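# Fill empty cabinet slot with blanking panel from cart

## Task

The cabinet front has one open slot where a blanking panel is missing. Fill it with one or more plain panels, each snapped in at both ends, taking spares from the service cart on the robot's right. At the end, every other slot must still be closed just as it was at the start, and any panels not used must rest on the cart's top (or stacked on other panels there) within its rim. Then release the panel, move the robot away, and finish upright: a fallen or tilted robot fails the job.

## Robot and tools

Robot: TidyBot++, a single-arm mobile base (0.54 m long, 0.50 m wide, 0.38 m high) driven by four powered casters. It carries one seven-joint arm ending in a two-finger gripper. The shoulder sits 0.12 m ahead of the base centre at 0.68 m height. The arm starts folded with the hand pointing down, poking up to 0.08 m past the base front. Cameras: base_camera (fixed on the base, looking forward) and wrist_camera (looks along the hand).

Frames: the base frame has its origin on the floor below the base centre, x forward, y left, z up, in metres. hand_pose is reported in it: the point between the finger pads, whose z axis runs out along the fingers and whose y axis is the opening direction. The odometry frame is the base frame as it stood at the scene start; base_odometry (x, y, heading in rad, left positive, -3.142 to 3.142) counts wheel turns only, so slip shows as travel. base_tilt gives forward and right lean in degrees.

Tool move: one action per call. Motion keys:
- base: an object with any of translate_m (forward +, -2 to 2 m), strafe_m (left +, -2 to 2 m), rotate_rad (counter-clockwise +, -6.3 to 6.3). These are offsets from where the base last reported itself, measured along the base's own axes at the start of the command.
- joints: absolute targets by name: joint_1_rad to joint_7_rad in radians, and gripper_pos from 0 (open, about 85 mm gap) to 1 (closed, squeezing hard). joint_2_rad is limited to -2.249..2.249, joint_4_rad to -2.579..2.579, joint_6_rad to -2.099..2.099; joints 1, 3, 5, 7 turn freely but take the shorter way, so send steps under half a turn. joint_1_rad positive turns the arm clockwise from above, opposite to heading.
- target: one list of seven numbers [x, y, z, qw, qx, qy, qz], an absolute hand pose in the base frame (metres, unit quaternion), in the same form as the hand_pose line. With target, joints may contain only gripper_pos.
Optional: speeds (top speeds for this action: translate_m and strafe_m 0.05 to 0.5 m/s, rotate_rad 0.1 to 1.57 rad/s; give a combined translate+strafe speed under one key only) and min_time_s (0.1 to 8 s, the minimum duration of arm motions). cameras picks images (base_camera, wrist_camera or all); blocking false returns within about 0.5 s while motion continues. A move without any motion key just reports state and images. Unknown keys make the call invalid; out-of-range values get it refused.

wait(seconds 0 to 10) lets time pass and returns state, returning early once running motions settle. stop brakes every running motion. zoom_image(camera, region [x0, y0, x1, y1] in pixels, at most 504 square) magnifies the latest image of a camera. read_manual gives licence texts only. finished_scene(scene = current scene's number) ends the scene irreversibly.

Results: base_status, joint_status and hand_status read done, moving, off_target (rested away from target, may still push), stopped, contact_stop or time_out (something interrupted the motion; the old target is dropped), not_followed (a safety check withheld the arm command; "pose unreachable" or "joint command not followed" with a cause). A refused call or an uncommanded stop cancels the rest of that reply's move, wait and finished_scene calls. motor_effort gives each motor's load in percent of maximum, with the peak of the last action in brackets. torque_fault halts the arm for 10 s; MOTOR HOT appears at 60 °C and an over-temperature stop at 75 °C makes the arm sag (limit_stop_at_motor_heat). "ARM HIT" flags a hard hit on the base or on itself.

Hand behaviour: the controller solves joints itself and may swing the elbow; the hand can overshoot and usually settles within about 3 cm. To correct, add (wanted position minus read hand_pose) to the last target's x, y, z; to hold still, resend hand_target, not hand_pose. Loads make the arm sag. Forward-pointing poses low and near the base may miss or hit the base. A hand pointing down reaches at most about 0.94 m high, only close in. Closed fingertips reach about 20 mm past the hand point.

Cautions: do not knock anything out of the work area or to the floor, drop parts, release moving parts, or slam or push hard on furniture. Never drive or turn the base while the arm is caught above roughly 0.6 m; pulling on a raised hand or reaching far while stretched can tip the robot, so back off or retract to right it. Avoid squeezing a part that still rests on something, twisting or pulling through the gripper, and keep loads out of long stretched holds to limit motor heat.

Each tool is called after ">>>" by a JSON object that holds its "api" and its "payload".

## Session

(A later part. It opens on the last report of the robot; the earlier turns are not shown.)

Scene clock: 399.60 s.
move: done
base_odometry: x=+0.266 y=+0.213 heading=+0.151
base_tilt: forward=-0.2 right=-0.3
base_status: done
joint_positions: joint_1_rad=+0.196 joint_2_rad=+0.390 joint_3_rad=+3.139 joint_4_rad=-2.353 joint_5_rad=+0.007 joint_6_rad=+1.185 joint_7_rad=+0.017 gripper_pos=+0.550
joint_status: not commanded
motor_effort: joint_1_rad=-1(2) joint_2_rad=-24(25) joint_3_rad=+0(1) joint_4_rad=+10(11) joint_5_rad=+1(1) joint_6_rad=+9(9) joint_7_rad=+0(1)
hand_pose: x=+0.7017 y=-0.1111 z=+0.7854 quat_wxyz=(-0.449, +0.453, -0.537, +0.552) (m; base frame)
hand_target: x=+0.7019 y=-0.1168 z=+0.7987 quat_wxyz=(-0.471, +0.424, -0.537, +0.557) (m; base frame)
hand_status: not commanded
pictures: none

>>> {"api": "move", "payload": {"base": {"strafe_m": -0.018}, "speeds": {"strafe_m": 0.1}, "joints": {"joint_1_rad": 0.12, "joint_6_rad": 1.28}, "cameras": ["wrist_camera"]}}

>>> {"api": "zoom_image", "payload": {"camera": "wrist_camera", "region": [90, 0, 290, 240]}}

>>> {"api": "zoom_image", "payload": {"camera": "wrist_camera", "region": [360, 0, 560, 240]}}

Scene clock: 416.03 s.
move: done
base_odometry: x=+0.269 y=+0.195 heading=+0.151
base_tilt: forward=-0.2 right=-0.3
base_status: done
joint_positions: joint_1_rad=+0.132 joint_2_rad=+0.390 joint_3_rad=+3.139 joint_4_rad=-2.353 joint_5_rad=+0.007 joint_6_rad=+1.196 joint_7_rad=+0.015 gripper_pos=+0.550
joint_status: all done
motor_effort: joint_1_rad=-1(3) joint_2_rad=-25(25) joint_3_rad=+0(2) joint_4_rad=+10(11) joint_5_rad=+1(1) joint_6_rad=+10(10) joint_7_rad=+1(1)
hand_pose: x=+0.7075 y=-0.0734 z=+0.7890 quat_wxyz=(-0.469, +0.467, -0.519, +0.540) (m; base frame)
hand_target: x=+0.7084 y=-0.0697 z=+0.8101 quat_wxyz=(-0.502, +0.436, -0.509, +0.547) (m; base frame)
hand_status: not commanded
pictures: wrist_camera
camera_calibration:
wrist_camera: T_world_to_cam=[[0.0134185, -0.0350549, -0.999295, 0.772652], [0.112971, 0.993039, -0.0333185, 0.071476], [0.993508, -0.112444, 0.0172852, -0.58869], [0, 0, 0, 1]] pos_world=[0.566425, -0.110088, 0.784665]

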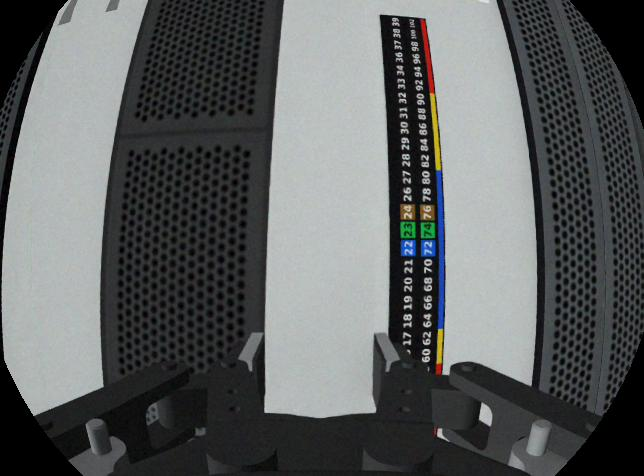

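Scaled by 2.100.

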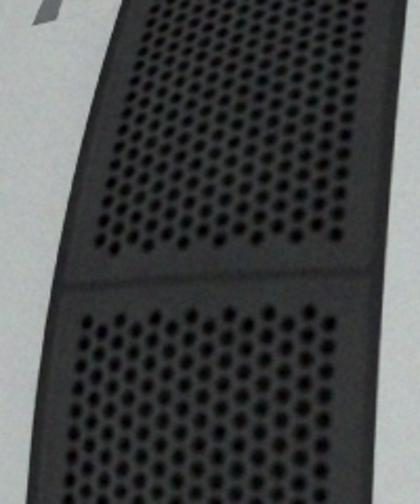

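Scaled by 2.100.

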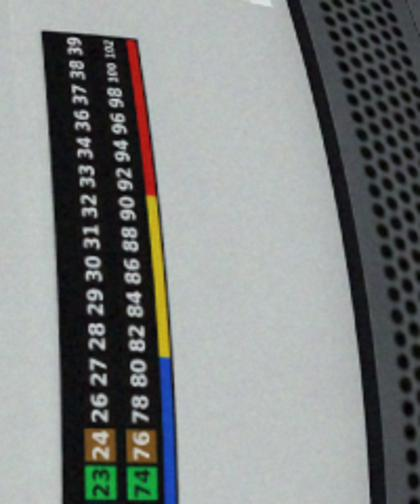

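>>> {"api": "move", "payload": {"base": {"strafe_m": -0.007, "translate_m": -0.004}, "speeds": {"strafe_m": 0.1}, "joints": {"joint_7_rad": -0.05}}}

>>> {"api": "move", "payload": {"base": {"translate_m": 0.014}, "speeds": {"translate_m": 0.05}}}

>>> {"api": "move", "payload": {"base": {"translate_m": 0.006}, "speeds": {"translate_m": 0.05}, "cameras": ["wrist_camera"]}}

Scene clock: 447.03 s.
move: done
base_odometry: x=+0.266 y=+0.188 heading=+0.151
base_tilt: forward=-0.2 right=-0.3
base_status: done
joint_positions: joint_1_rad=+0.127 joint_2_rad=+0.390 joint_3_rad=+3.139 joint_4_rad=-2.353 joint_5_rad=+0.007 joint_6_rad=+1.200 joint_7_rad=+0.002 gripper_pos=+0.550
joint_status: all done
motor_effort: joint_1_rad=-1(3) joint_2_rad=-24(25) joint_3_rad=+0(1) joint_4_rad=+10(11) joint_5_rad=+0(1) joint_6_rad=+9(9) joint_7_rad=+0(0)
hand_pose: x=+0.7078 y=-0.0709 z=+0.7900 quat_wxyz=(-0.475, +0.464, -0.520, +0.537) (m; base frame)
hand_target: x=+0.7084 y=-0.0697 z=+0.8101 quat_wxyz=(-0.506, +0.432, -0.513, +0.543) (m; base frame)
hand_status: not commanded
pictures: none

Scene clock: 447.73 s.
move: done
base_odometry: x=+0.280 y=+0.190 heading=+0.151
base_tilt: forward=-0.2 right=-0.3
base_status: done
joint_positions: joint_1_rad=+0.127 joint_2_rad=+0.383 joint_3_rad=+3.139 joint_4_rad=-2.376 joint_5_rad=+0.007 joint_6_rad=+1.216 joint_7_rad=+0.002 gripper_pos=+0.550
joint_status: not commanded
motor_effort: joint_1_rad=-1(2) joint_2_rad=-21(26) joint_3_rad=-1(2) joint_4_rad=+16(19) joint_5_rad=+1(2) joint_6_rad=+8(11) joint_7_rad=-2(2)
hand_pose: x=+0.7006 y=-0.0699 z=+0.7890 quat_wxyz=(-0.475, +0.464, -0.521, +0.537) (m; base frame)
hand_target: x=+0.7084 y=-0.0697 z=+0.8101 quat_wxyz=(-0.506, +0.432, -0.513, +0.543) (m; base frame)
hand_status: not commanded
pictures: none

Scene clock: 448.30 s.
move: done
base_odometry: x=+0.286 y=+0.191 heading=+0.151
base_tilt: forward=-0.3 right=-0.3
base_status: done
joint_positions: joint_1_rad=+0.127 joint_2_rad=+0.377 joint_3_rad=+3.140 joint_4_rad=-2.391 joint_5_rad=+0.007 joint_6_rad=+1.224 joint_7_rad=+0.002 gripper_pos=+0.550
joint_status: not commanded
motor_effort: joint_1_rad=-2(4) joint_2_rad=-19(23) joint_3_rad=-2(3) joint_4_rad=+17(23) joint_5_rad=+1(4) joint_6_rad=+7(10) joint_7_rad=-2(2)
hand_pose: x=+0.6956 y=-0.0693 z=+0.7888 quat_wxyz=(-0.475, +0.464, -0.521, +0.537) (m; base frame)
hand_target: x=+0.7084 y=-0.0697 z=+0.8101 quat_wxyz=(-0.506, +0.432, -0.513, +0.543) (m; base frame)
hand_status: not commanded
pictures: wrist_camera
camera_calibration:
wrist_camera: T_world_to_cam=[[0.0177549, -0.0221636, -0.999597, 0.770872], [0.108373, 0.993907, -0.0201125, 0.0615569], [0.993952, -0.107972, 0.0200487, -0.578481], [0, 0, 0, 1]] pos_world=[0.554624, -0.106556, 0.783397]

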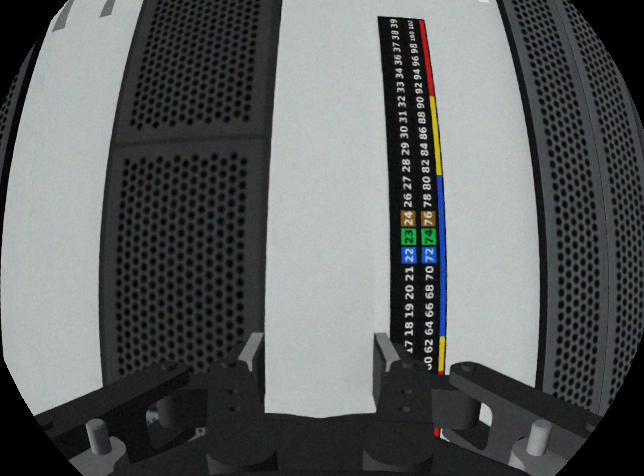

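>>> {"api": "move", "payload": {"base": {"translate_m": -0.013}, "speeds": {"translate_m": 0.05}}}

>>> {"api": "move", "payload": {"base": {"strafe_m": -0.012}, "speeds": {"strafe_m": 0.05}}}

Scene clock: 456.07 s.
move: done
base_odometry: x=+0.273 y=+0.189 heading=+0.151
base_tilt: forward=-0.2 right=-0.3
base_status: done
joint_positions: joint_1_rad=+0.127 joint_2_rad=+0.393 joint_3_rad=+3.140 joint_4_rad=-2.367 joint_5_rad=+0.007 joint_6_rad=+1.224 joint_7_rad=+0.001 gripper_pos=+0.550
joint_status: not commanded
motor_effort: joint_1_rad=-1(2) joint_2_rad=-23(25) joint_3_rad=-1(2) joint_4_rad=+9(17) joint_5_rad=+1(1) joint_6_rad=+8(11) joint_7_rad=+0(2)
hand_pose: x=+0.7040 y=-0.0703 z=+0.7895 quat_wxyz=(-0.477, +0.462, -0.519, +0.539) (m; base frame)
hand_target: x=+0.7084 y=-0.0697 z=+0.8101 quat_wxyz=(-0.506, +0.432, -0.513, +0.543) (m; base frame)
hand_status: not commanded
pictures: none

Scene clock: 456.77 s.
move: done
base_odometry: x=+0.275 y=+0.177 heading=+0.151
base_tilt: forward=-0.2 right=-0.4
base_status: done
joint_positions: joint_1_rad=+0.123 joint_2_rad=+0.393 joint_3_rad=+3.140 joint_4_rad=-2.367 joint_5_rad=+0.007 joint_6_rad=+1.224 joint_7_rad=+0.001 gripper_pos=+0.550
joint_status: not commanded
motor_effort: joint_1_rad=-1(2) joint_2_rad=-25(25) joint_3_rad=-1(2) joint_4_rad=+10(11) joint_5_rad=+0(3) joint_6_rad=+9(10) joint_7_rad=-1(1)
hand_pose: x=+0.7043 y=-0.0679 z=+0.7895 quat_wxyz=(-0.478, +0.463, -0.518, +0.538) (m; base frame)
hand_target: x=+0.7084 y=-0.0697 z=+0.8101 quat_wxyz=(-0.506, +0.432, -0.513, +0.543) (m; base frame)
hand_status: not commanded
pictures: none

>>> {"api": "move", "payload": {"base": {"translate_m": -0.02}, "cameras": ["wrist_camera"]}}

>>> {"api": "zoom_image", "payload": {"camera": "wrist_camera", "region": [230, 0, 430, 240]}}

Scene clock: 475.43 s.
move: done
base_odometry: x=+0.255 y=+0.174 heading=+0.151
base_tilt: forward=-0.3 right=-0.3
base_status: done
joint_positions: joint_1_rad=+0.123 joint_2_rad=+0.393 joint_3_rad=+3.140 joint_4_rad=-2.366 joint_5_rad=+0.007 joint_6_rad=+1.225 joint_7_rad=+0.000 gripper_pos=+0.550
joint_status: not commanded
motor_effort: joint_1_rad=-1(2) joint_2_rad=-24(25) joint_3_rad=+0(1) joint_4_rad=+10(11) joint_5_rad=+1(1) joint_6_rad=+9(9) joint_7_rad=+1(1)
hand_pose: x=+0.7045 y=-0.0679 z=+0.7899 quat_wxyz=(-0.478, +0.463, -0.518, +0.538) (m; base frame)
hand_target: x=+0.7084 y=-0.0697 z=+0.8101 quat_wxyz=(-0.506, +0.432, -0.513, +0.543) (m; base frame)
hand_status: not commanded
pictures: wrist_camera
camera_calibration:
wrist_camera: T_world_to_cam=[[0.026723, -0.0208707, -0.999425, 0.765476], [0.104007, 0.994414, -0.0179851, 0.0606057], [0.994218, -0.103466, 0.0287444, -0.594028], [0, 0, 0, 1]] pos_world=[0.563834, -0.105753, 0.783201]

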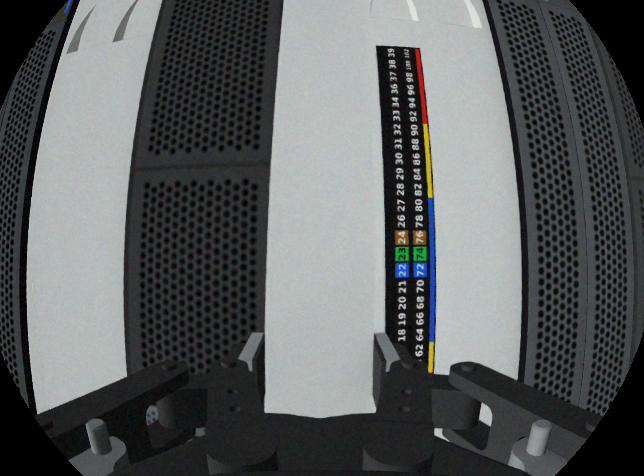

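Scaled by 2.100.

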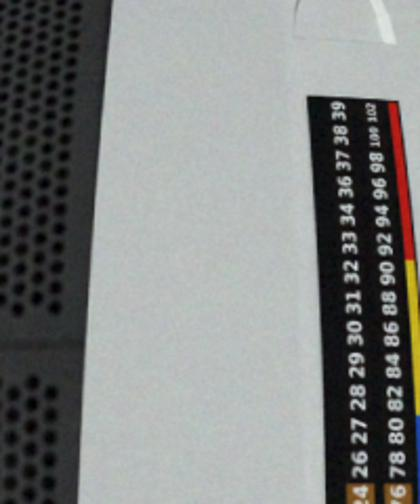

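>>> {"api": "move", "payload": {"base": {"strafe_m": -0.022}, "speeds": {"strafe_m": 0.1}, "joints": {"joint_1_rad": 0.062}}}

>>> {"api": "move", "payload": {"base": {"translate_m": 0.023}, "speeds": {"translate_m": 0.06}, "cameras": ["wrist_camera"]}}

>>> {"api": "move", "payload": {"base": {"strafe_m": -0.006}, "speeds": {"strafe_m": 0.05}}}

>>> {"api": "move", "payload": {"base": {"strafe_m": -0.006}, "speeds": {"strafe_m": 0.05}, "cameras": ["wrist_camera"]}}

Scene clock: 525.53 s.
move: done
base_odometry: x=+0.258 y=+0.152 heading=+0.151
base_tilt: forward=-0.2 right=-0.3
base_status: done
joint_positions: joint_1_rad=+0.078 joint_2_rad=+0.393 joint_3_rad=+3.140 joint_4_rad=-2.366 joint_5_rad=+0.007 joint_6_rad=+1.225 joint_7_rad=+0.000 gripper_pos=+0.550
joint_status: all done
motor_effort: joint_1_rad=-1(3) joint_2_rad=-24(25) joint_3_rad=+0(1) joint_4_rad=+10(10) joint_5_rad=+0(1) joint_6_rad=+9(9) joint_7_rad=+0(1)
hand_pose: x=+0.7070 y=-0.0416 z=+0.7899 quat_wxyz=(-0.490, +0.474, -0.507, +0.527) (m; base frame)
hand_target: x=+0.7115 y=-0.0354 z=+0.8101 quat_wxyz=(-0.521, +0.447, -0.500, +0.528) (m; base frame)
hand_status: not commanded
pictures: none

Scene clock: 526.47 s.
move: done
base_odometry: x=+0.281 y=+0.155 heading=+0.151
base_tilt: forward=-0.3 right=-0.3
base_status: done
joint_positions: joint_1_rad=+0.077 joint_2_rad=+0.393 joint_3_rad=+3.140 joint_4_rad=-2.372 joint_5_rad=+0.007 joint_6_rad=+1.228 joint_7_rad=+0.000 gripper_pos=+0.550
joint_status: not commanded
motor_effort: joint_1_rad=-2(3) joint_2_rad=-24(27) joint_3_rad=-1(2) joint_4_rad=+15(18) joint_5_rad=+2(3) joint_6_rad=+10(13) joint_7_rad=-1(2)
hand_pose: x=+0.7055 y=-0.0409 z=+0.7889 quat_wxyz=(-0.490, +0.475, -0.508, +0.526) (m; base frame)
hand_target: x=+0.7115 y=-0.0354 z=+0.8101 quat_wxyz=(-0.521, +0.447, -0.500, +0.528) (m; base frame)
hand_status: not commanded
pictures: wrist_camera
camera_calibration:
wrist_camera: T_world_to_cam=[[0.0260508, -0.0195421, -0.99947, 0.765561], [0.0584672, 0.998127, -0.0179919, 0.0659381], [0.997949, -0.0579675, 0.0271446, -0.59163], [0, 0, 0, 1]] pos_world=[0.566618, -0.0851493, 0.782401]

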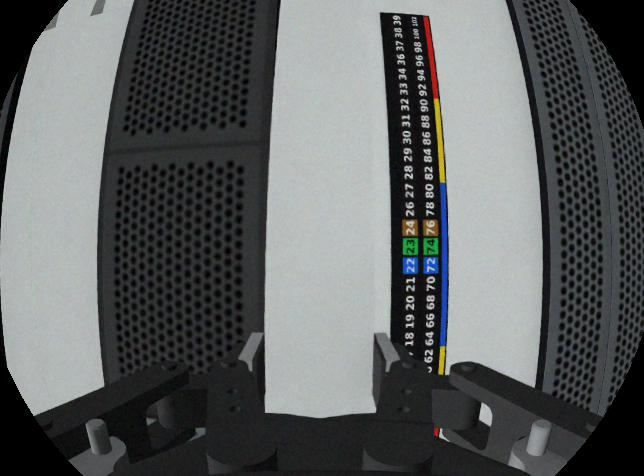

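Scene clock: 527.03 s.
move: done
base_odometry: x=+0.282 y=+0.149 heading=+0.151
base_tilt: forward=-0.2 right=-0.3
base_status: done
joint_positions: joint_1_rad=+0.071 joint_2_rad=+0.393 joint_3_rad=+3.140 joint_4_rad=-2.372 joint_5_rad=+0.007 joint_6_rad=+1.228 joint_7_rad=+0.000 gripper_pos=+0.550
joint_status: not commanded
motor_effort: joint_1_rad=-1(3) joint_2_rad=-21(24) joint_3_rad=-1(3) joint_4_rad=+13(17) joint_5_rad=+2(4) joint_6_rad=+8(10) joint_7_rad=-1(1)
hand_pose: x=+0.7056 y=-0.0372 z=+0.7887 quat_wxyz=(-0.492, +0.476, -0.506, +0.524) (m; base frame)
hand_target: x=+0.7115 y=-0.0354 z=+0.8101 quat_wxyz=(-0.521, +0.447, -0.500, +0.528) (m; base frame)
hand_status: not commanded
pictures: none

Scene clock: 527.63 s.
move: done
base_odometry: x=+0.283 y=+0.143 heading=+0.151
base_tilt: forward=-0.2 right=-0.3
base_status: done
joint_positions: joint_1_rad=+0.066 joint_2_rad=+0.393 joint_3_rad=+3.140 joint_4_rad=-2.373 joint_5_rad=+0.007 joint_6_rad=+1.228 joint_7_rad=+0.000 gripper_pos=+0.550
joint_status: not commanded
motor_effort: joint_1_rad=-2(4) joint_2_rad=-22(23) joint_3_rad=-1(3) joint_4_rad=+14(17) joint_5_rad=+2(4) joint_6_rad=+8(10) joint_7_rad=-1(1)
hand_pose: x=+0.7056 y=-0.0344 z=+0.7887 quat_wxyz=(-0.493, +0.478, -0.505, +0.523) (m; base frame)
hand_target: x=+0.7115 y=-0.0354 z=+0.8101 quat_wxyz=(-0.521, +0.447, -0.500, +0.528) (m; base frame)
hand_status: not commanded
pictures: wrist_camera
camera_calibration:
wrist_camera: T_world_to_cam=[[0.0258653, -0.0193313, -0.999479, 0.76567], [0.0471588, 0.998723, -0.0180963, 0.0674512], [0.998552, -0.0466661, 0.026744, -0.591131], [0, 0, 0, 1]] pos_world=[0.56729, -0.0801494, 0.782301]

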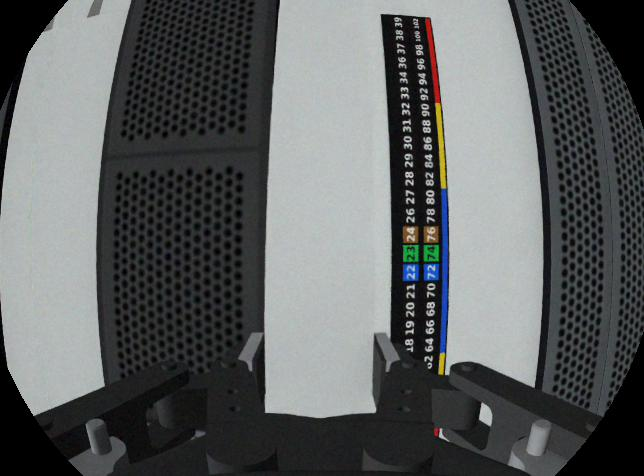

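>>> {"api": "zoom_image", "payload": {"camera": "wrist_camera", "region": [340, 0, 420, 120]}}

>>> {"api": "zoom_image", "payload": {"camera": "wrist_camera", "region": [340, 120, 420, 240]}}

>>> {"api": "zoom_image", "payload": {"camera": "wrist_camera", "region": [340, 240, 420, 360]}}

>>> {"api": "zoom_image", "payload": {"camera": "wrist_camera", "region": [230, 0, 310, 120]}}

>>> {"api": "zoom_image", "payload": {"camera": "wrist_camera", "region": [230, 220, 310, 340]}}

Scaled by 4.200.

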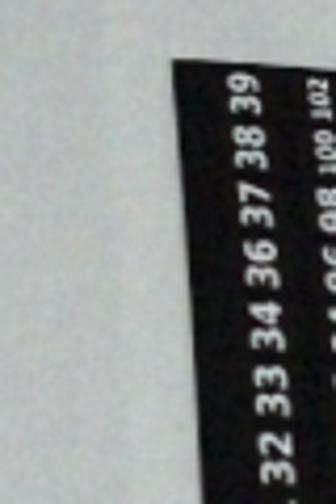

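Scaled by 4.200.

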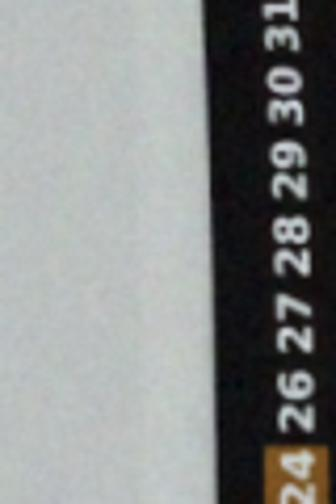

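Scaled by 4.200.

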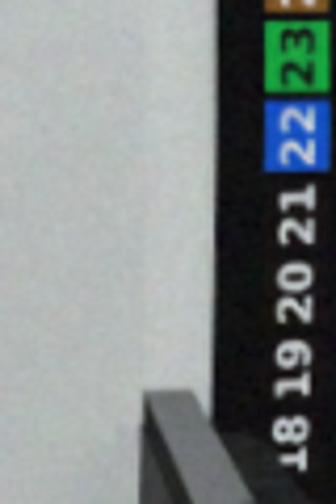

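Scaled by 4.200.

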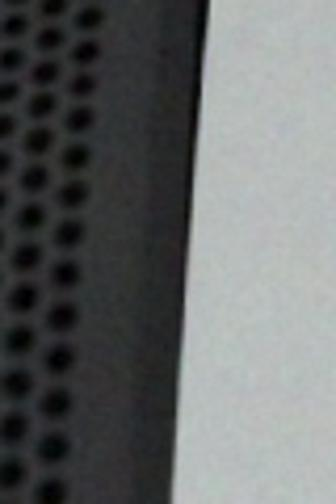

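Scaled by 4.200.

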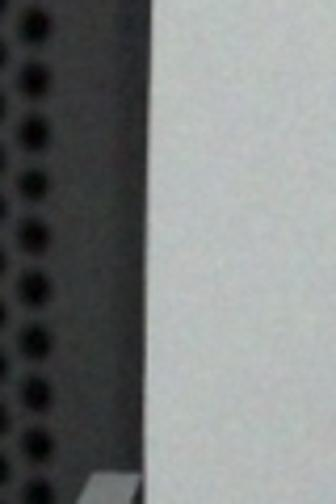

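>>> {"api": "move", "payload": {"base": {"translate_m": -0.01, "strafe_m": -0.004}, "speeds": {"translate_m": 0.1}}}

>>> {"api": "move", "payload": {"base": {"translate_m": 0.014}, "speeds": {"translate_m": 0.06}}}

>>> {"api": "move", "payload": {"base": {"translate_m": -0.014, "strafe_m": -0.004}, "speeds": {"translate_m": 0.1}}}

>>> {"api": "move", "payload": {"base": {"translate_m": 0.014}, "speeds": {"translate_m": 0.06}}}

>>> {"api": "move", "payload": {"base": {"translate_m": -0.014, "strafe_m": -0.004}, "speeds": {"translate_m": 0.1}}}

>>> {"api": "move", "payload": {"base": {"translate_m": 0.014}, "speeds": {"translate_m": 0.06}, "cameras": ["wrist_camera"]}}

Scene clock: 586.40 s.
move: done
base_odometry: x=+0.274 y=+0.138 heading=+0.152
base_tilt: forward=-0.3 right=-0.3
base_status: done
joint_positions: joint_1_rad=+0.064 joint_2_rad=+0.395 joint_3_rad=+3.140 joint_4_rad=-2.369 joint_5_rad=+0.007 joint_6_rad=+1.228 joint_7_rad=-0.001 gripper_pos=+0.550
joint_status: not commanded
motor_effort: joint_1_rad=+0(2) joint_2_rad=-24(26) joint_3_rad=+1(2) joint_4_rad=+9(13) joint_5_rad=-1(2) joint_6_rad=+8(12) joint_7_rad=+0(1)
hand_pose: x=+0.7069 y=-0.0332 z=+0.7891 quat_wxyz=(-0.494, +0.478, -0.504, +0.523) (m; base frame)
hand_target: x=+0.7115 y=-0.0354 z=+0.8101 quat_wxyz=(-0.521, +0.447, -0.500, +0.528) (m; base frame)
hand_status: not commanded
pictures: none

Scene clock: 587.17 s.
move: done
base_odometry: x=+0.287 y=+0.140 heading=+0.151
base_tilt: forward=-0.2 right=-0.3
base_status: done
joint_positions: joint_1_rad=+0.062 joint_2_rad=+0.389 joint_3_rad=+3.140 joint_4_rad=-2.384 joint_5_rad=+0.007 joint_6_rad=+1.236 joint_7_rad=-0.001 gripper_pos=+0.550
joint_status: not commanded
motor_effort: joint_1_rad=-1(3) joint_2_rad=-22(27) joint_3_rad=+0(3) joint_4_rad=+14(23) joint_5_rad=+0(3) joint_6_rad=+9(13) joint_7_rad=-1(1)
hand_pose: x=+0.7021 y=-0.0318 z=+0.7887 quat_wxyz=(-0.495, +0.478, -0.504, +0.522) (m; base frame)
hand_target: x=+0.7115 y=-0.0354 z=+0.8101 quat_wxyz=(-0.521, +0.447, -0.500, +0.528) (m; base frame)
hand_status: not commanded
pictures: none

Scene clock: 587.80 s.
move: done
base_odometry: x=+0.274 y=+0.134 heading=+0.152
base_tilt: forward=-0.3 right=-0.3
base_status: done
joint_positions: joint_1_rad=+0.062 joint_2_rad=+0.392 joint_3_rad=+3.140 joint_4_rad=-2.378 joint_5_rad=+0.007 joint_6_rad=+1.236 joint_7_rad=-0.003 gripper_pos=+0.550
joint_status: not commanded
motor_effort: joint_1_rad=+0(2) joint_2_rad=-24(26) joint_3_rad=+1(2) joint_4_rad=+10(14) joint_5_rad=-1(3) joint_6_rad=+9(11) joint_7_rad=+0(1)
hand_pose: x=+0.7042 y=-0.0316 z=+0.7897 quat_wxyz=(-0.496, +0.477, -0.503, +0.522) (m; base frame)
hand_target: x=+0.7115 y=-0.0354 z=+0.8101 quat_wxyz=(-0.521, +0.447, -0.500, +0.528) (m; base frame)
hand_status: not commanded
pictures: none

Scene clock: 588.60 s.
move: done
base_odometry: x=+0.288 y=+0.136 heading=+0.152
base_tilt: forward=-0.3 right=-0.3
base_status: done
joint_positions: joint_1_rad=+0.060 joint_2_rad=+0.391 joint_3_rad=+3.140 joint_4_rad=-2.384 joint_5_rad=+0.007 joint_6_rad=+1.240 joint_7_rad=-0.003 gripper_pos=+0.550
joint_status: not commanded
motor_effort: joint_1_rad=+1(2) joint_2_rad=-22(27) joint_3_rad=+1(2) joint_4_rad=+13(23) joint_5_rad=-1(3) joint_6_rad=+9(12) joint_7_rad=-1(2)
hand_pose: x=+0.7024 y=-0.0305 z=+0.7887 quat_wxyz=(-0.496, +0.478, -0.503, +0.522) (m; base frame)
hand_target: x=+0.7115 y=-0.0354 z=+0.8101 quat_wxyz=(-0.521, +0.447, -0.500, +0.528) (m; base frame)
hand_status: not commanded
pictures: none

Scene clock: 589.23 s.
move: done
base_odometry: x=+0.275 y=+0.130 heading=+0.152
base_tilt: forward=-0.3 right=-0.3
base_status: done
joint_positions: joint_1_rad=+0.059 joint_2_rad=+0.394 joint_3_rad=+3.140 joint_4_rad=-2.377 joint_5_rad=+0.007 joint_6_rad=+1.240 joint_7_rad=-0.005 gripper_pos=+0.550
joint_status: not commanded
motor_effort: joint_1_rad=+0(3) joint_2_rad=-23(26) joint_3_rad=+1(2) joint_4_rad=+10(13) joint_5_rad=-1(3) joint_6_rad=+9(11) joint_7_rad=+0(2)
hand_pose: x=+0.7045 y=-0.0302 z=+0.7899 quat_wxyz=(-0.498, +0.477, -0.503, +0.522) (m; base frame)
hand_target: x=+0.7115 y=-0.0354 z=+0.8101 quat_wxyz=(-0.521, +0.447, -0.500, +0.528) (m; base frame)
hand_status: not commanded
pictures: none

Scene clock: 590.03 s.
move: done
base_odometry: x=+0.288 y=+0.132 heading=+0.152
base_tilt: forward=-0.2 right=-0.3
base_status: done
joint_positions: joint_1_rad=+0.058 joint_2_rad=+0.393 joint_3_rad=+3.140 joint_4_rad=-2.383 joint_5_rad=+0.007 joint_6_rad=+1.243 joint_7_rad=-0.005 gripper_pos=+0.550
joint_status: not commanded
motor_effort: joint_1_rad=+1(2) joint_2_rad=-23(27) joint_3_rad=+2(2) joint_4_rad=+14(22) joint_5_rad=-2(3) joint_6_rad=+10(13) joint_7_rad=-2(2)
hand_pose: x=+0.7027 y=-0.0292 z=+0.7887 quat_wxyz=(-0.498, +0.478, -0.503, +0.521) (m; base frame)
hand_target: x=+0.7115 y=-0.0354 z=+0.8101 quat_wxyz=(-0.521, +0.447, -0.500, +0.528) (m; base frame)
hand_status: not commanded
pictures: wrist_camera
camera_calibration:
wrist_camera: T_world_to_cam=[[0.0305003, -0.0144596, -0.99943, 0.762737], [0.0384655, 0.999172, -0.013282, 0.0647271], [0.998794, -0.0380385, 0.0310313, -0.591345], [0, 0, 0, 1]] pos_world=[0.564879, -0.0761385, 0.781512]

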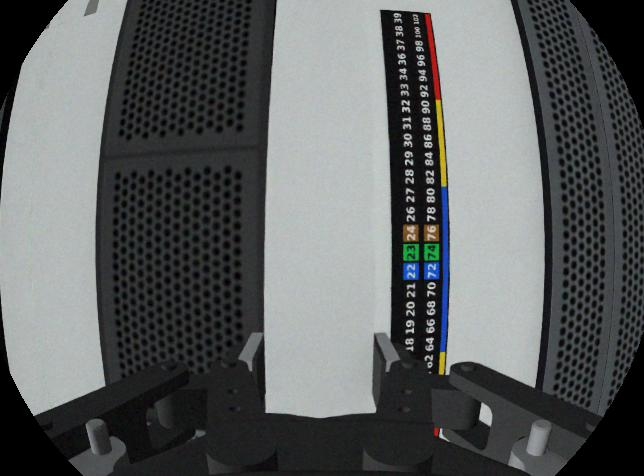

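>>> {"api": "move", "payload": {"base": {"translate_m": -0.014, "strafe_m": 0.018}, "speeds": {"translate_m": 0.1}}}

>>> {"api": "move", "payload": {"base": {"translate_m": 0.014}, "speeds": {"translate_m": 0.06}}}

>>> {"api": "move", "payload": {"base": {"translate_m": -0.014, "strafe_m": -0.003}, "speeds": {"translate_m": 0.1}}}

>>> {"api": "move", "payload": {"base": {"translate_m": 0.014}, "speeds": {"translate_m": 0.06}}}

>>> {"api": "move", "payload": {"base": {"translate_m": -0.014, "strafe_m": -0.003}, "speeds": {"translate_m": 0.1}}}

>>> {"api": "move", "payload": {"base": {"translate_m": 0.014}, "speeds": {"translate_m": 0.06}}}

>>> {"api": "move", "payload": {"base": {"translate_m": -0.014, "strafe_m": -0.003}, "speeds": {"translate_m": 0.1}}}

>>> {"api": "move", "payload": {"base": {"translate_m": 0.014}, "speeds": {"translate_m": 0.06}, "cameras": ["wrist_camera"]}}

Scene clock: 617.50 s.
move: done
base_odometry: x=+0.272 y=+0.148 heading=+0.152
base_tilt: forward=-0.3 right=-0.3
base_status: done
joint_positions: joint_1_rad=+0.061 joint_2_rad=+0.397 joint_3_rad=+3.142 joint_4_rad=-2.373 joint_5_rad=+0.007 joint_6_rad=+1.243 joint_7_rad=-0.008 gripper_pos=+0.550
joint_status: not commanded
motor_effort: joint_1_rad=-1(4) joint_2_rad=-24(29) joint_3_rad=+0(3) joint_4_rad=+9(14) joint_5_rad=+1(3) joint_6_rad=+9(13) joint_7_rad=+1(2)
hand_pose: x=+0.7059 y=-0.0327 z=+0.7905 quat_wxyz=(-0.498, +0.474, -0.503, +0.523) (m; base frame)
hand_target: x=+0.7115 y=-0.0354 z=+0.8101 quat_wxyz=(-0.521, +0.447, -0.500, +0.528) (m; base frame)
hand_status: not commanded
pictures: none

Scene clock: 618.30 s.
move: done
base_odometry: x=+0.286 y=+0.150 heading=+0.152
base_tilt: forward=-0.2 right=-0.3
base_status: done
joint_positions: joint_1_rad=+0.061 joint_2_rad=+0.396 joint_3_rad=+3.142 joint_4_rad=-2.381 joint_5_rad=+0.007 joint_6_rad=+1.247 joint_7_rad=-0.008 gripper_pos=+0.550
joint_status: not commanded
motor_effort: joint_1_rad=-1(2) joint_2_rad=-23(28) joint_3_rad=-1(2) joint_4_rad=+13(20) joint_5_rad=+0(2) joint_6_rad=+9(14) joint_7_rad=-3(3)
hand_pose: x=+0.7036 y=-0.0325 z=+0.7888 quat_wxyz=(-0.497, +0.475, -0.504, +0.522) (m; base frame)
hand_target: x=+0.7115 y=-0.0354 z=+0.8101 quat_wxyz=(-0.521, +0.447, -0.500, +0.528) (m; base frame)
hand_status: not commanded
pictures: none

Scene clock: 618.97 s.
move: done
base_odometry: x=+0.272 y=+0.145 heading=+0.152
base_tilt: forward=-0.2 right=-0.3
base_status: done
joint_positions: joint_1_rad=+0.061 joint_2_rad=+0.396 joint_3_rad=+3.142 joint_4_rad=-2.375 joint_5_rad=+0.007 joint_6_rad=+1.247 joint_7_rad=-0.013 gripper_pos=+0.550
joint_status: not commanded
motor_effort: joint_1_rad=-1(2) joint_2_rad=-23(28) joint_3_rad=+0(1) joint_4_rad=+9(13) joint_5_rad=+1(1) joint_6_rad=+9(12) joint_7_rad=+1(3)
hand_pose: x=+0.7052 y=-0.0326 z=+0.7916 quat_wxyz=(-0.500, +0.472, -0.504, +0.523) (m; base frame)
hand_target: x=+0.7115 y=-0.0354 z=+0.8101 quat_wxyz=(-0.521, +0.447, -0.500, +0.528) (m; base frame)
hand_status: not commanded
pictures: none

Scene clock: 619.70 s.
move: done
base_odometry: x=+0.286 y=+0.147 heading=+0.152
base_tilt: forward=-0.2 right=-0.3
base_status: done
joint_positions: joint_1_rad=+0.060 joint_2_rad=+0.396 joint_3_rad=+3.142 joint_4_rad=-2.381 joint_5_rad=+0.007 joint_6_rad=+1.247 joint_7_rad=-0.014 gripper_pos=+0.550
joint_status: not commanded
motor_effort: joint_1_rad=+0(2) joint_2_rad=-26(28) joint_3_rad=+0(1) joint_4_rad=+14(21) joint_5_rad=-2(3) joint_6_rad=+11(14) joint_7_rad=-5(5)
hand_pose: x=+0.7037 y=-0.0316 z=+0.7891 quat_wxyz=(-0.499, +0.474, -0.505, +0.521) (m; base frame)
hand_target: x=+0.7115 y=-0.0354 z=+0.8101 quat_wxyz=(-0.521, +0.447, -0.500, +0.528) (m; base frame)
hand_status: not commanded
pictures: none

Scene clock: 620.37 s.
move: done
base_odometry: x=+0.273 y=+0.142 heading=+0.152
base_tilt: forward=-0.3 right=-0.3
base_status: done
joint_positions: joint_1_rad=+0.060 joint_2_rad=+0.396 joint_3_rad=+3.142 joint_4_rad=-2.375 joint_5_rad=+0.007 joint_6_rad=+1.247 joint_7_rad=-0.022 gripper_pos=+0.550
joint_status: not commanded
motor_effort: joint_1_rad=-1(1) joint_2_rad=-24(28) joint_3_rad=+0(1) joint_4_rad=+10(12) joint_5_rad=+1(2) joint_6_rad=+9(13) joint_7_rad=+0(5)
hand_pose: x=+0.7051 y=-0.0317 z=+0.7914 quat_wxyz=(-0.503, +0.470, -0.506, +0.520) (m; base frame)
hand_target: x=+0.7115 y=-0.0354 z=+0.8101 quat_wxyz=(-0.521, +0.447, -0.500, +0.528) (m; base frame)
hand_status: not commanded
pictures: none

Scene clock: 621.03 s.
move: done
base_odometry: x=+0.286 y=+0.144 heading=+0.152
base_tilt: forward=-0.3 right=-0.3
base_status: done
joint_positions: joint_1_rad=+0.060 joint_2_rad=+0.381 joint_3_rad=+3.142 joint_4_rad=-2.398 joint_5_rad=+0.007 joint_6_rad=+1.249 joint_7_rad=-0.022 gripper_pos=+0.550
joint_status: not commanded
motor_effort: joint_1_rad=-1(1) joint_2_rad=-19(25) joint_3_rad=+0(2) joint_4_rad=+20(24) joint_5_rad=+1(2) joint_6_rad=+8(10) joint_7_rad=+0(1)
hand_pose: x=+0.6972 y=-0.0311 z=+0.7916 quat_wxyz=(-0.502, +0.472, -0.507, +0.519) (m; base frame)
hand_target: x=+0.7115 y=-0.0354 z=+0.8101 quat_wxyz=(-0.521, +0.447, -0.500, +0.528) (m; base frame)
hand_status: not commanded
pictures: none

Scene clock: 621.67 s.
move: done
base_odometry: x=+0.273 y=+0.139 heading=+0.152
base_tilt: forward=-0.2 right=-0.3
base_status: done
joint_positions: joint_1_rad=+0.060 joint_2_rad=+0.400 joint_3_rad=+3.142 joint_4_rad=-2.367 joint_5_rad=+0.007 joint_6_rad=+1.250 joint_7_rad=-0.022 gripper_pos=+0.550
joint_status: not commanded
motor_effort: joint_1_rad=-1(1) joint_2_rad=-23(27) joint_3_rad=+0(1) joint_4_rad=+10(19) joint_5_rad=+1(1) joint_6_rad=+9(12) joint_7_rad=+1(3)
hand_pose: x=+0.7079 y=-0.0317 z=+0.7935 quat_wxyz=(-0.505, +0.469, -0.504, +0.522) (m; base frame)
hand_target: x=+0.7115 y=-0.0354 z=+0.8101 quat_wxyz=(-0.521, +0.447, -0.500, +0.528) (m; base frame)
hand_status: not commanded
pictures: none

Scene clock: 622.33 s.
move: done
base_odometry: x=+0.287 y=+0.141 heading=+0.152
base_tilt: forward=-0.3 right=-0.3
base_status: done
joint_positions: joint_1_rad=+0.060 joint_2_rad=+0.384 joint_3_rad=+3.142 joint_4_rad=-2.393 joint_5_rad=+0.007 joint_6_rad=+1.250 joint_7_rad=-0.022 gripper_pos=+0.550
joint_status: not commanded
motor_effort: joint_1_rad=+0(1) joint_2_rad=-19(25) joint_3_rad=+0(1) joint_4_rad=+19(22) joint_5_rad=-1(1) joint_6_rad=+7(11) joint_7_rad=-1(2)
hand_pose: x=+0.6989 y=-0.0311 z=+0.7920 quat_wxyz=(-0.502, +0.471, -0.506, +0.519) (m; base frame)
hand_target: x=+0.7115 y=-0.0354 z=+0.8101 quat_wxyz=(-0.521, +0.447, -0.500, +0.528) (m; base frame)
hand_status: not commanded
pictures: wrist_camera
camera_calibration:
wrist_camera: T_world_to_cam=[[0.0374909, 0.00167254, -0.999296, 0.761601], [0.0417526, 0.999123, 0.0032387, 0.0514767], [0.998424, -0.0418447, 0.0373882, -0.59254], [0, 0, 0, 1]] pos_world=[0.560904, -0.0775, 0.783052]

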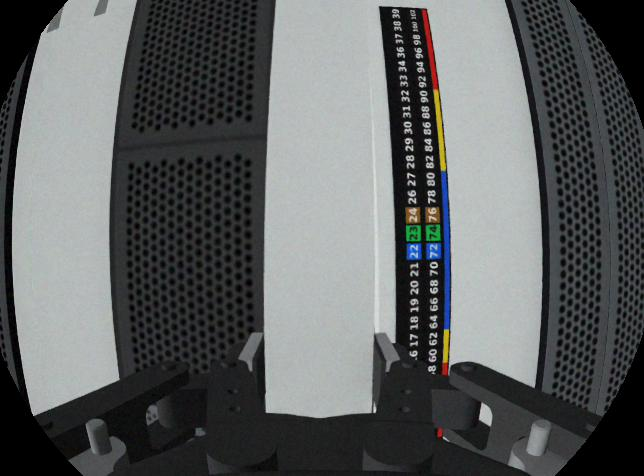

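>>> {"api": "zoom_image", "payload": {"camera": "wrist_camera", "region": [240, 0, 400, 240]}}

>>> {"api": "zoom_image", "payload": {"camera": "wrist_camera", "region": [340, 200, 420, 320]}}

Scaled by 2.100.

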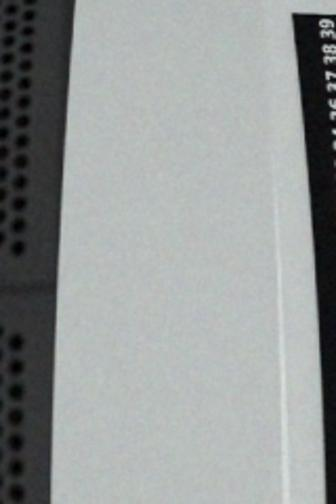

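Scaled by 4.200.

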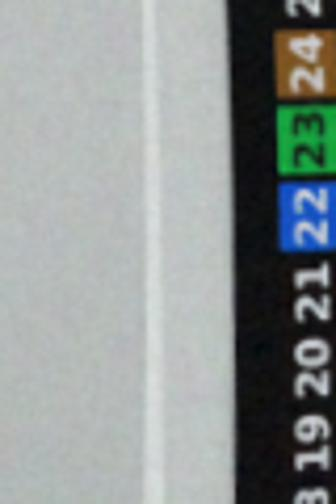

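>>> {"api": "move", "payload": {"base": {"translate_m": -0.11}, "speeds": {"translate_m": 0.2}}}

>>> {"api": "move", "payload": {"joints": {"joint_1_rad": 0.5, "joint_7_rad": 0.045}, "cameras": ["wrist_camera"]}}

>>> {"api": "zoom_image", "payload": {"camera": "wrist_camera", "region": [100, 80, 560, 340]}}

Scene clock: 678.10 s.
move: done
base_odometry: x=+0.178 y=+0.124 heading=+0.152
base_tilt: forward=-0.3 right=-0.3
base_status: done
joint_positions: joint_1_rad=+0.060 joint_2_rad=+0.405 joint_3_rad=+3.142 joint_4_rad=-2.357 joint_5_rad=+0.007 joint_6_rad=+1.250 joint_7_rad=-0.022 gripper_pos=+0.550
joint_status: not commanded
motor_effort: joint_1_rad=-1(1) joint_2_rad=-24(27) joint_3_rad=+0(1) joint_4_rad=+10(19) joint_5_rad=+0(1) joint_6_rad=+9(12) joint_7_rad=+1(1)
hand_pose: x=+0.7110 y=-0.0319 z=+0.7948 quat_wxyz=(-0.506, +0.467, -0.502, +0.523) (m; base frame)
hand_target: x=+0.7115 y=-0.0354 z=+0.8101 quat_wxyz=(-0.521, +0.447, -0.500, +0.528) (m; base frame)
hand_status: not commanded
pictures: none

Scene clock: 679.70 s.
move: done
base_odometry: x=+0.178 y=+0.124 heading=+0.152
base_tilt: forward=-0.2 right=-0.3
base_status: not commanded
joint_positions: joint_1_rad=+0.488 joint_2_rad=+0.405 joint_3_rad=+3.142 joint_4_rad=-2.357 joint_5_rad=+0.007 joint_6_rad=+1.250 joint_7_rad=-0.011 gripper_pos=+0.550
joint_status: all done
motor_effort: joint_1_rad=-1(3) joint_2_rad=-24(25) joint_3_rad=+0(2) joint_4_rad=+10(10) joint_5_rad=+1(2) joint_6_rad=+9(9) joint_7_rad=+1(2)
hand_pose: x=+0.6444 y=-0.2747 z=+0.7948 quat_wxyz=(-0.380, +0.353, -0.588, +0.621) (m; base frame)
hand_target: x=+0.6405 y=-0.2834 z=+0.8101 quat_wxyz=(-0.364, +0.355, -0.569, +0.646) (m; base frame)
hand_status: not commanded
pictures: wrist_camera
camera_calibration:
wrist_camera: T_world_to_cam=[[0.0426991, -0.0305793, -0.99862, 0.754062], [0.453303, 0.891321, -0.00791132, 0.0112436], [0.890333, -0.45234, 0.0519203, -0.603095], [0, 0, 0, 1]] pos_world=[0.499661, -0.259767, 0.784423]

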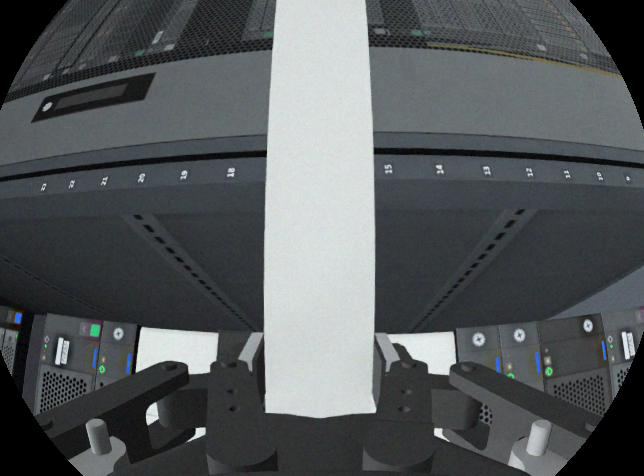

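Scaled by 1.096.

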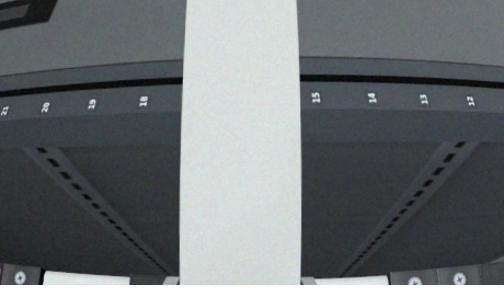

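>>> {"api": "move", "payload": {"joints": {"joint_1_rad": 0.033, "joint_6_rad": 1.155, "joint_7_rad": 0.056}}}

>>> {"api": "move", "payload": {"base": {"translate_m": 0.08, "strafe_m": -0.025}, "speeds": {"translate_m": 0.1}, "cameras": ["wrist_camera"]}}

>>> {"api": "zoom_image", "payload": {"camera": "wrist_camera", "region": [340, 0, 460, 240]}}

>>> {"api": "zoom_image", "payload": {"camera": "wrist_camera", "region": [230, 0, 310, 120]}}

>>> {"api": "zoom_image", "payload": {"camera": "wrist_camera", "region": [230, 220, 310, 340]}}

Scene clock: 836.20 s.
move: done
base_odometry: x=+0.178 y=+0.124 heading=+0.152
base_tilt: forward=-0.2 right=-0.3
base_status: not commanded
joint_positions: joint_1_rad=+0.045 joint_2_rad=+0.405 joint_3_rad=+3.142 joint_4_rad=-2.357 joint_5_rad=+0.007 joint_6_rad=+1.231 joint_7_rad=-0.003 gripper_pos=+0.550
joint_status: all done
motor_effort: joint_1_rad=-1(3) joint_2_rad=-24(25) joint_3_rad=+0(1) joint_4_rad=+10(10) joint_5_rad=+1(2) joint_6_rad=+9(10) joint_7_rad=+1(1)
hand_pose: x=+0.7117 y=-0.0234 z=+0.7889 quat_wxyz=(-0.500, +0.480, -0.499, +0.520) (m; base frame)
hand_target: x=+0.7138 y=-0.0183 z=+0.7713 quat_wxyz=(-0.471, +0.512, -0.500, +0.515) (m; base frame)
hand_status: not commanded
pictures: none

Scene clock: 837.60 s.
move: done
base_odometry: x=+0.261 y=+0.112 heading=+0.152
base_tilt: forward=-0.2 right=-0.3
base_status: done
joint_positions: joint_1_rad=+0.044 joint_2_rad=+0.405 joint_3_rad=+3.142 joint_4_rad=-2.357 joint_5_rad=+0.007 joint_6_rad=+1.231 joint_7_rad=-0.003 gripper_pos=+0.550
joint_status: not commanded
motor_effort: joint_1_rad=-1(2) joint_2_rad=-24(26) joint_3_rad=-1(1) joint_4_rad=+10(11) joint_5_rad=+0(1) joint_6_rad=+9(9) joint_7_rad=+1(1)
hand_pose: x=+0.7117 y=-0.0229 z=+0.7888 quat_wxyz=(-0.500, +0.481, -0.499, +0.519) (m; base frame)
hand_target: x=+0.7138 y=-0.0183 z=+0.7713 quat_wxyz=(-0.471, +0.512, -0.500, +0.515) (m; base frame)
hand_status: not commanded
pictures: wrist_camera
camera_calibration:
wrist_camera: T_world_to_cam=[[0.0318807, -0.0173486, -0.999341, 0.76144], [0.0273989, 0.999489, -0.016477, 0.0684503], [0.999116, -0.0268555, 0.0323397, -0.601037], [0, 0, 0, 1]] pos_world=[0.574355, -0.0713466, 0.781504]

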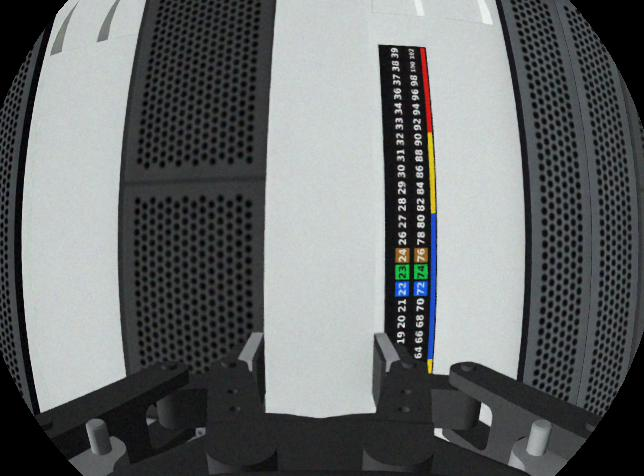

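Scaled by 2.100.

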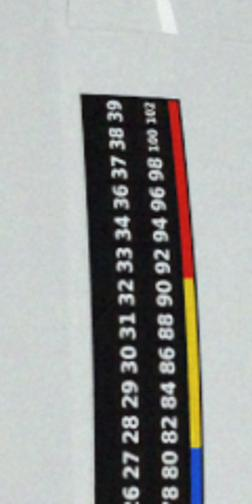

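Scaled by 4.200.

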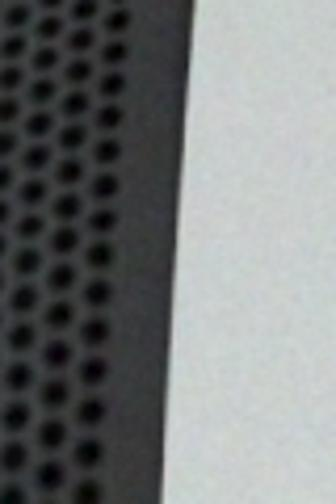

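Scaled by 4.200.

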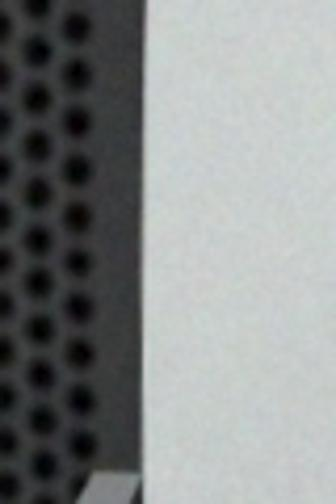

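>>> {"api": "move", "payload": {"base": {"translate_m": 0.012, "strafe_m": -0.004}, "speeds": {"translate_m": 0.1}}}

>>> {"api": "move", "payload": {"base": {"translate_m": 0.014}, "speeds": {"translate_m": 0.05}, "cameras": ["wrist_camera"]}}

>>> {"api": "zoom_image", "payload": {"camera": "wrist_camera", "region": [340, 120, 420, 360]}}

Scene clock: 851.97 s.
move: done
base_odometry: x=+0.274 y=+0.109 heading=+0.152
base_tilt: forward=-0.2 right=-0.3
base_status: done
joint_positions: joint_1_rad=+0.044 joint_2_rad=+0.405 joint_3_rad=+3.142 joint_4_rad=-2.357 joint_5_rad=+0.007 joint_6_rad=+1.230 joint_7_rad=-0.002 gripper_pos=+0.550
joint_status: not commanded
motor_effort: joint_1_rad=-1(2) joint_2_rad=-24(27) joint_3_rad=-1(1) joint_4_rad=+10(11) joint_5_rad=+1(2) joint_6_rad=+9(9) joint_7_rad=+1(1)
hand_pose: x=+0.7117 y=-0.0227 z=+0.7887 quat_wxyz=(-0.500, +0.481, -0.499, +0.519) (m; base frame)
hand_target: x=+0.7138 y=-0.0183 z=+0.7713 quat_wxyz=(-0.471, +0.512, -0.500, +0.515) (m; base frame)
hand_status: not commanded
pictures: none

Scene clock: 852.80 s.
move: done
base_odometry: x=+0.287 y=+0.111 heading=+0.151
base_tilt: forward=-0.3 right=-0.3
base_status: done
joint_positions: joint_1_rad=+0.044 joint_2_rad=+0.394 joint_3_rad=+3.142 joint_4_rad=-2.370 joint_5_rad=+0.007 joint_6_rad=+1.226 joint_7_rad=+0.000 gripper_pos=+0.550
joint_status: not commanded
motor_effort: joint_1_rad=-2(3) joint_2_rad=-22(25) joint_3_rad=-1(2) joint_4_rad=+13(21) joint_5_rad=+2(4) joint_6_rad=+8(10) joint_7_rad=+0(1)
hand_pose: x=+0.7071 y=-0.0225 z=+0.7885 quat_wxyz=(-0.498, +0.483, -0.500, +0.518) (m; base frame)
hand_target: x=+0.7138 y=-0.0183 z=+0.7713 quat_wxyz=(-0.471, +0.512, -0.500, +0.515) (m; base frame)
hand_status: not commanded
pictures: wrist_camera
camera_calibration:
wrist_camera: T_world_to_cam=[[0.0257394, -0.0191917, -0.999484, 0.765771], [0.0270566, 0.999463, -0.0184945, 0.0700667], [0.999302, -0.0265666, 0.0262449, -0.591658], [0, 0, 0, 1]] pos_world=[0.569639, -0.071051, 0.7822]

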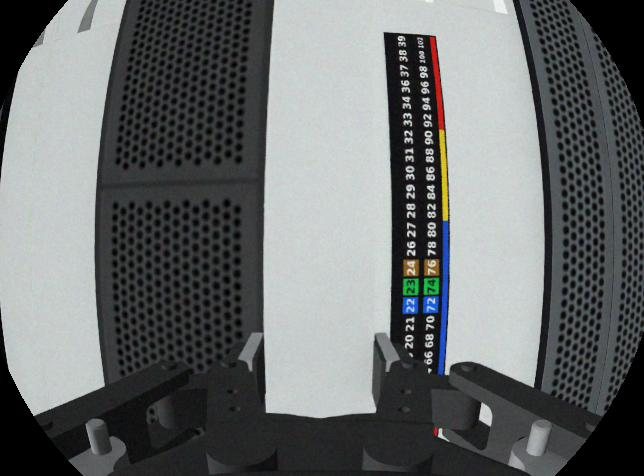

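Scaled by 2.100.

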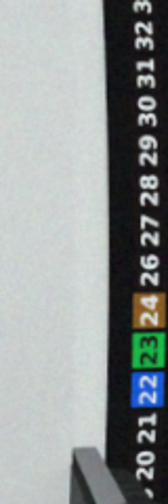

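>>> {"api": "move", "payload": {"base": {"translate_m": -0.007}, "speeds": {"translate_m": 0.05}}}

>>> {"api": "move", "payload": {"base": {"strafe_m": -0.012}, "speeds": {"strafe_m": 0.05}}}

Scene clock: 859.73 s.
move: done
base_odometry: x=+0.280 y=+0.110 heading=+0.151
base_tilt: forward=-0.2 right=-0.3
base_status: done
joint_positions: joint_1_rad=+0.044 joint_2_rad=+0.394 joint_3_rad=+3.142 joint_4_rad=-2.368 joint_5_rad=+0.007 joint_6_rad=+1.225 joint_7_rad=+0.000 gripper_pos=+0.550
joint_status: not commanded
motor_effort: joint_1_rad=-1(3) joint_2_rad=-24(26) joint_3_rad=+0(2) joint_4_rad=+10(13) joint_5_rad=+1(2) joint_6_rad=+9(9) joint_7_rad=+0(1)
hand_pose: x=+0.7076 y=-0.0224 z=+0.7889 quat_wxyz=(-0.498, +0.483, -0.500, +0.518) (m; base frame)
hand_target: x=+0.7138 y=-0.0183 z=+0.7713 quat_wxyz=(-0.471, +0.512, -0.500, +0.515) (m; base frame)
hand_status: not commanded
pictures: none

Scene clock: 860.47 s.
move: done
base_odometry: x=+0.282 y=+0.098 heading=+0.152
base_tilt: forward=-0.2 right=-0.3
base_status: done
joint_positions: joint_1_rad=+0.041 joint_2_rad=+0.394 joint_3_rad=+3.142 joint_4_rad=-2.368 joint_5_rad=+0.007 joint_6_rad=+1.225 joint_7_rad=+0.000 gripper_pos=+0.550
joint_status: not commanded
motor_effort: joint_1_rad=-1(3) joint_2_rad=-24(24) joint_3_rad=+0(1) joint_4_rad=+10(10) joint_5_rad=+1(1) joint_6_rad=+9(9) joint_7_rad=+1(1)
hand_pose: x=+0.7077 y=-0.0209 z=+0.7889 quat_wxyz=(-0.499, +0.484, -0.499, +0.518) (m; base frame)
hand_target: x=+0.7138 y=-0.0183 z=+0.7713 quat_wxyz=(-0.471, +0.512, -0.500, +0.515) (m; base frame)
hand_status: not commanded
pictures: none

>>> {"api": "move", "payload": {"base": {"translate_m": -0.03}, "speeds": {"translate_m": 0.1}}}

>>> {"api": "move", "payload": {"base": {"strafe_m": -0.045}, "speeds": {"strafe_m": 0.1}, "joints": {"joint_1_rad": -0.07}}}

>>> {"api": "move", "payload": {"base": {"translate_m": 0.028}, "speeds": {"translate_m": 0.06}, "cameras": ["wrist_camera"]}}

Scene clock: 879.00 s.
move: done
base_odometry: x=+0.253 y=+0.094 heading=+0.152
base_tilt: forward=-0.2 right=-0.3
base_status: done
joint_positions: joint_1_rad=+0.041 joint_2_rad=+0.394 joint_3_rad=+3.142 joint_4_rad=-2.368 joint_5_rad=+0.007 joint_6_rad=+1.225 joint_7_rad=+0.000 gripper_pos=+0.550
joint_status: not commanded
motor_effort: joint_1_rad=-1(2) joint_2_rad=-24(26) joint_3_rad=+0(1) joint_4_rad=+9(11) joint_5_rad=+0(1) joint_6_rad=+9(9) joint_7_rad=+0(1)
hand_pose: x=+0.7077 y=-0.0208 z=+0.7889 quat_wxyz=(-0.499, +0.484, -0.499, +0.518) (m; base frame)
hand_target: x=+0.7138 y=-0.0183 z=+0.7713 quat_wxyz=(-0.471, +0.512, -0.500, +0.515) (m; base frame)
hand_status: not commanded
pictures: none

Scene clock: 880.03 s.
move: done
base_odometry: x=+0.259 y=+0.049 heading=+0.152
base_tilt: forward=-0.2 right=-0.3
base_status: done
joint_positions: joint_1_rad=-0.056 joint_2_rad=+0.394 joint_3_rad=+3.142 joint_4_rad=-2.368 joint_5_rad=+0.007 joint_6_rad=+1.225 joint_7_rad=+0.000 gripper_pos=+0.550
joint_status: all done
motor_effort: joint_1_rad=-1(2) joint_2_rad=-24(25) joint_3_rad=+0(1) joint_4_rad=+10(10) joint_5_rad=+0(1) joint_6_rad=+9(9) joint_7_rad=+1(1)
hand_pose: x=+0.7069 y=+0.0365 z=+0.7889 quat_wxyz=(-0.524, +0.507, -0.475, +0.493) (m; base frame)
hand_target: x=+0.7125 y=+0.0430 z=+0.7713 quat_wxyz=(-0.497, +0.537, -0.473, +0.490) (m; base frame)
hand_status: not commanded
pictures: none

Scene clock: 881.00 s.
move: done
base_odometry: x=+0.287 y=+0.053 heading=+0.151
base_tilt: forward=-0.2 right=-0.3
base_status: done
joint_positions: joint_1_rad=-0.058 joint_2_rad=+0.394 joint_3_rad=+3.142 joint_4_rad=-2.368 joint_5_rad=+0.006 joint_6_rad=+1.225 joint_7_rad=+0.000 gripper_pos=+0.550
joint_status: not commanded
motor_effort: joint_1_rad=-2(4) joint_2_rad=-24(25) joint_3_rad=-1(3) joint_4_rad=+11(12) joint_5_rad=+3(5) joint_6_rad=+10(10) joint_7_rad=+1(1)
hand_pose: x=+0.7069 y=+0.0370 z=+0.7888 quat_wxyz=(-0.523, +0.507, -0.475, +0.493) (m; base frame)
hand_target: x=+0.7125 y=+0.0430 z=+0.7713 quat_wxyz=(-0.497, +0.537, -0.473, +0.490) (m; base frame)
hand_status: not commanded
pictures: wrist_camera
camera_calibration:
wrist_camera: T_world_to_cam=[[0.0280793, -0.0170753, -0.99946, 0.765499], [-0.0732605, 0.99713, -0.0190937, 0.0820714], [0.996917, 0.073757, 0.0267478, -0.592404], [0, 0, 0, 1]] pos_world=[0.575095, -0.0250708, 0.782498]

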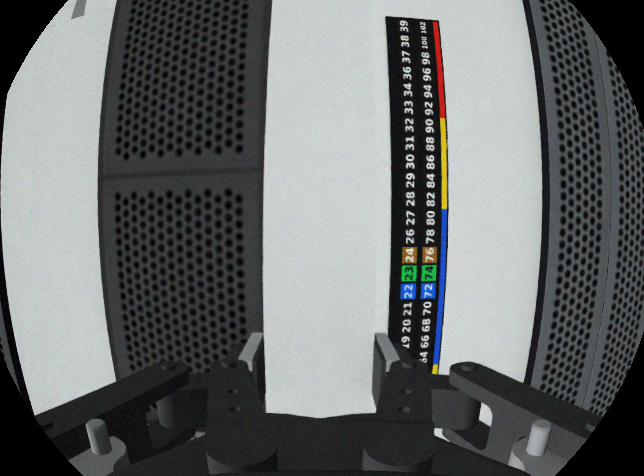

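>>> {"api": "move", "payload": {"base": {"translate_m": 0.007}, "speeds": {"translate_m": 0.05}}}

>>> {"api": "move", "payload": {"base": {"translate_m": 0.006}, "speeds": {"translate_m": 0.05}}}

>>> {"api": "move", "payload": {"base": {"strafe_m": -0.008}, "speeds": {"strafe_m": 0.05}}}

Scene clock: 888.87 s.
move: done
base_odometry: x=+0.294 y=+0.054 heading=+0.151
base_tilt: forward=-0.3 right=-0.3
base_status: done
joint_positions: joint_1_rad=-0.061 joint_2_rad=+0.394 joint_3_rad=+3.142 joint_4_rad=-2.368 joint_5_rad=+0.006 joint_6_rad=+1.225 joint_7_rad=+0.002 gripper_pos=+0.550
joint_status: not commanded
motor_effort: joint_1_rad=-2(3) joint_2_rad=-24(26) joint_3_rad=-1(2) joint_4_rad=+11(13) joint_5_rad=+3(4) joint_6_rad=+10(10) joint_7_rad=+1(1)
hand_pose: x=+0.7068 y=+0.0386 z=+0.7887 quat_wxyz=(-0.524, +0.508, -0.474, +0.492) (m; base frame)
hand_target: x=+0.7125 y=+0.0430 z=+0.7713 quat_wxyz=(-0.497, +0.537, -0.473, +0.490) (m; base frame)
hand_status: not commanded
pictures: none

Scene clock: 889.57 s.
move: done
base_odometry: x=+0.300 y=+0.055 heading=+0.151
base_tilt: forward=-0.2 right=-0.3
base_status: done
joint_positions: joint_1_rad=-0.062 joint_2_rad=+0.385 joint_3_rad=+3.142 joint_4_rad=-2.380 joint_5_rad=+0.006 joint_6_rad=+1.223 joint_7_rad=+0.002 gripper_pos=+0.550
joint_status: not commanded
motor_effort: joint_1_rad=-2(2) joint_2_rad=-21(25) joint_3_rad=-1(1) joint_4_rad=+14(24) joint_5_rad=+2(3) joint_6_rad=+8(11) joint_7_rad=+1(1)
hand_pose: x=+0.7025 y=+0.0390 z=+0.7885 quat_wxyz=(-0.523, +0.510, -0.475, +0.491) (m; base frame)
hand_target: x=+0.7125 y=+0.0430 z=+0.7713 quat_wxyz=(-0.497, +0.537, -0.473, +0.490) (m; base frame)
hand_status: not commanded
pictures: none

Scene clock: 890.13 s.
move: done
base_odometry: x=+0.301 y=+0.047 heading=+0.151
base_tilt: forward=-0.2 right=-0.3
base_status: done
joint_positions: joint_1_rad=-0.072 joint_2_rad=+0.385 joint_3_rad=+3.142 joint_4_rad=-2.380 joint_5_rad=+0.006 joint_6_rad=+1.223 joint_7_rad=+0.002 gripper_pos=+0.550
joint_status: not commanded
motor_effort: joint_1_rad=+1(2) joint_2_rad=-23(24) joint_3_rad=+1(2) joint_4_rad=+11(14) joint_5_rad=-1(3) joint_6_rad=+9(9) joint_7_rad=+0(1)
hand_pose: x=+0.7022 y=+0.0448 z=+0.7884 quat_wxyz=(-0.525, +0.512, -0.472, +0.488) (m; base frame)
hand_target: x=+0.7125 y=+0.0430 z=+0.7713 quat_wxyz=(-0.497, +0.537, -0.473, +0.490) (m; base frame)
hand_status: not commanded
pictures: none


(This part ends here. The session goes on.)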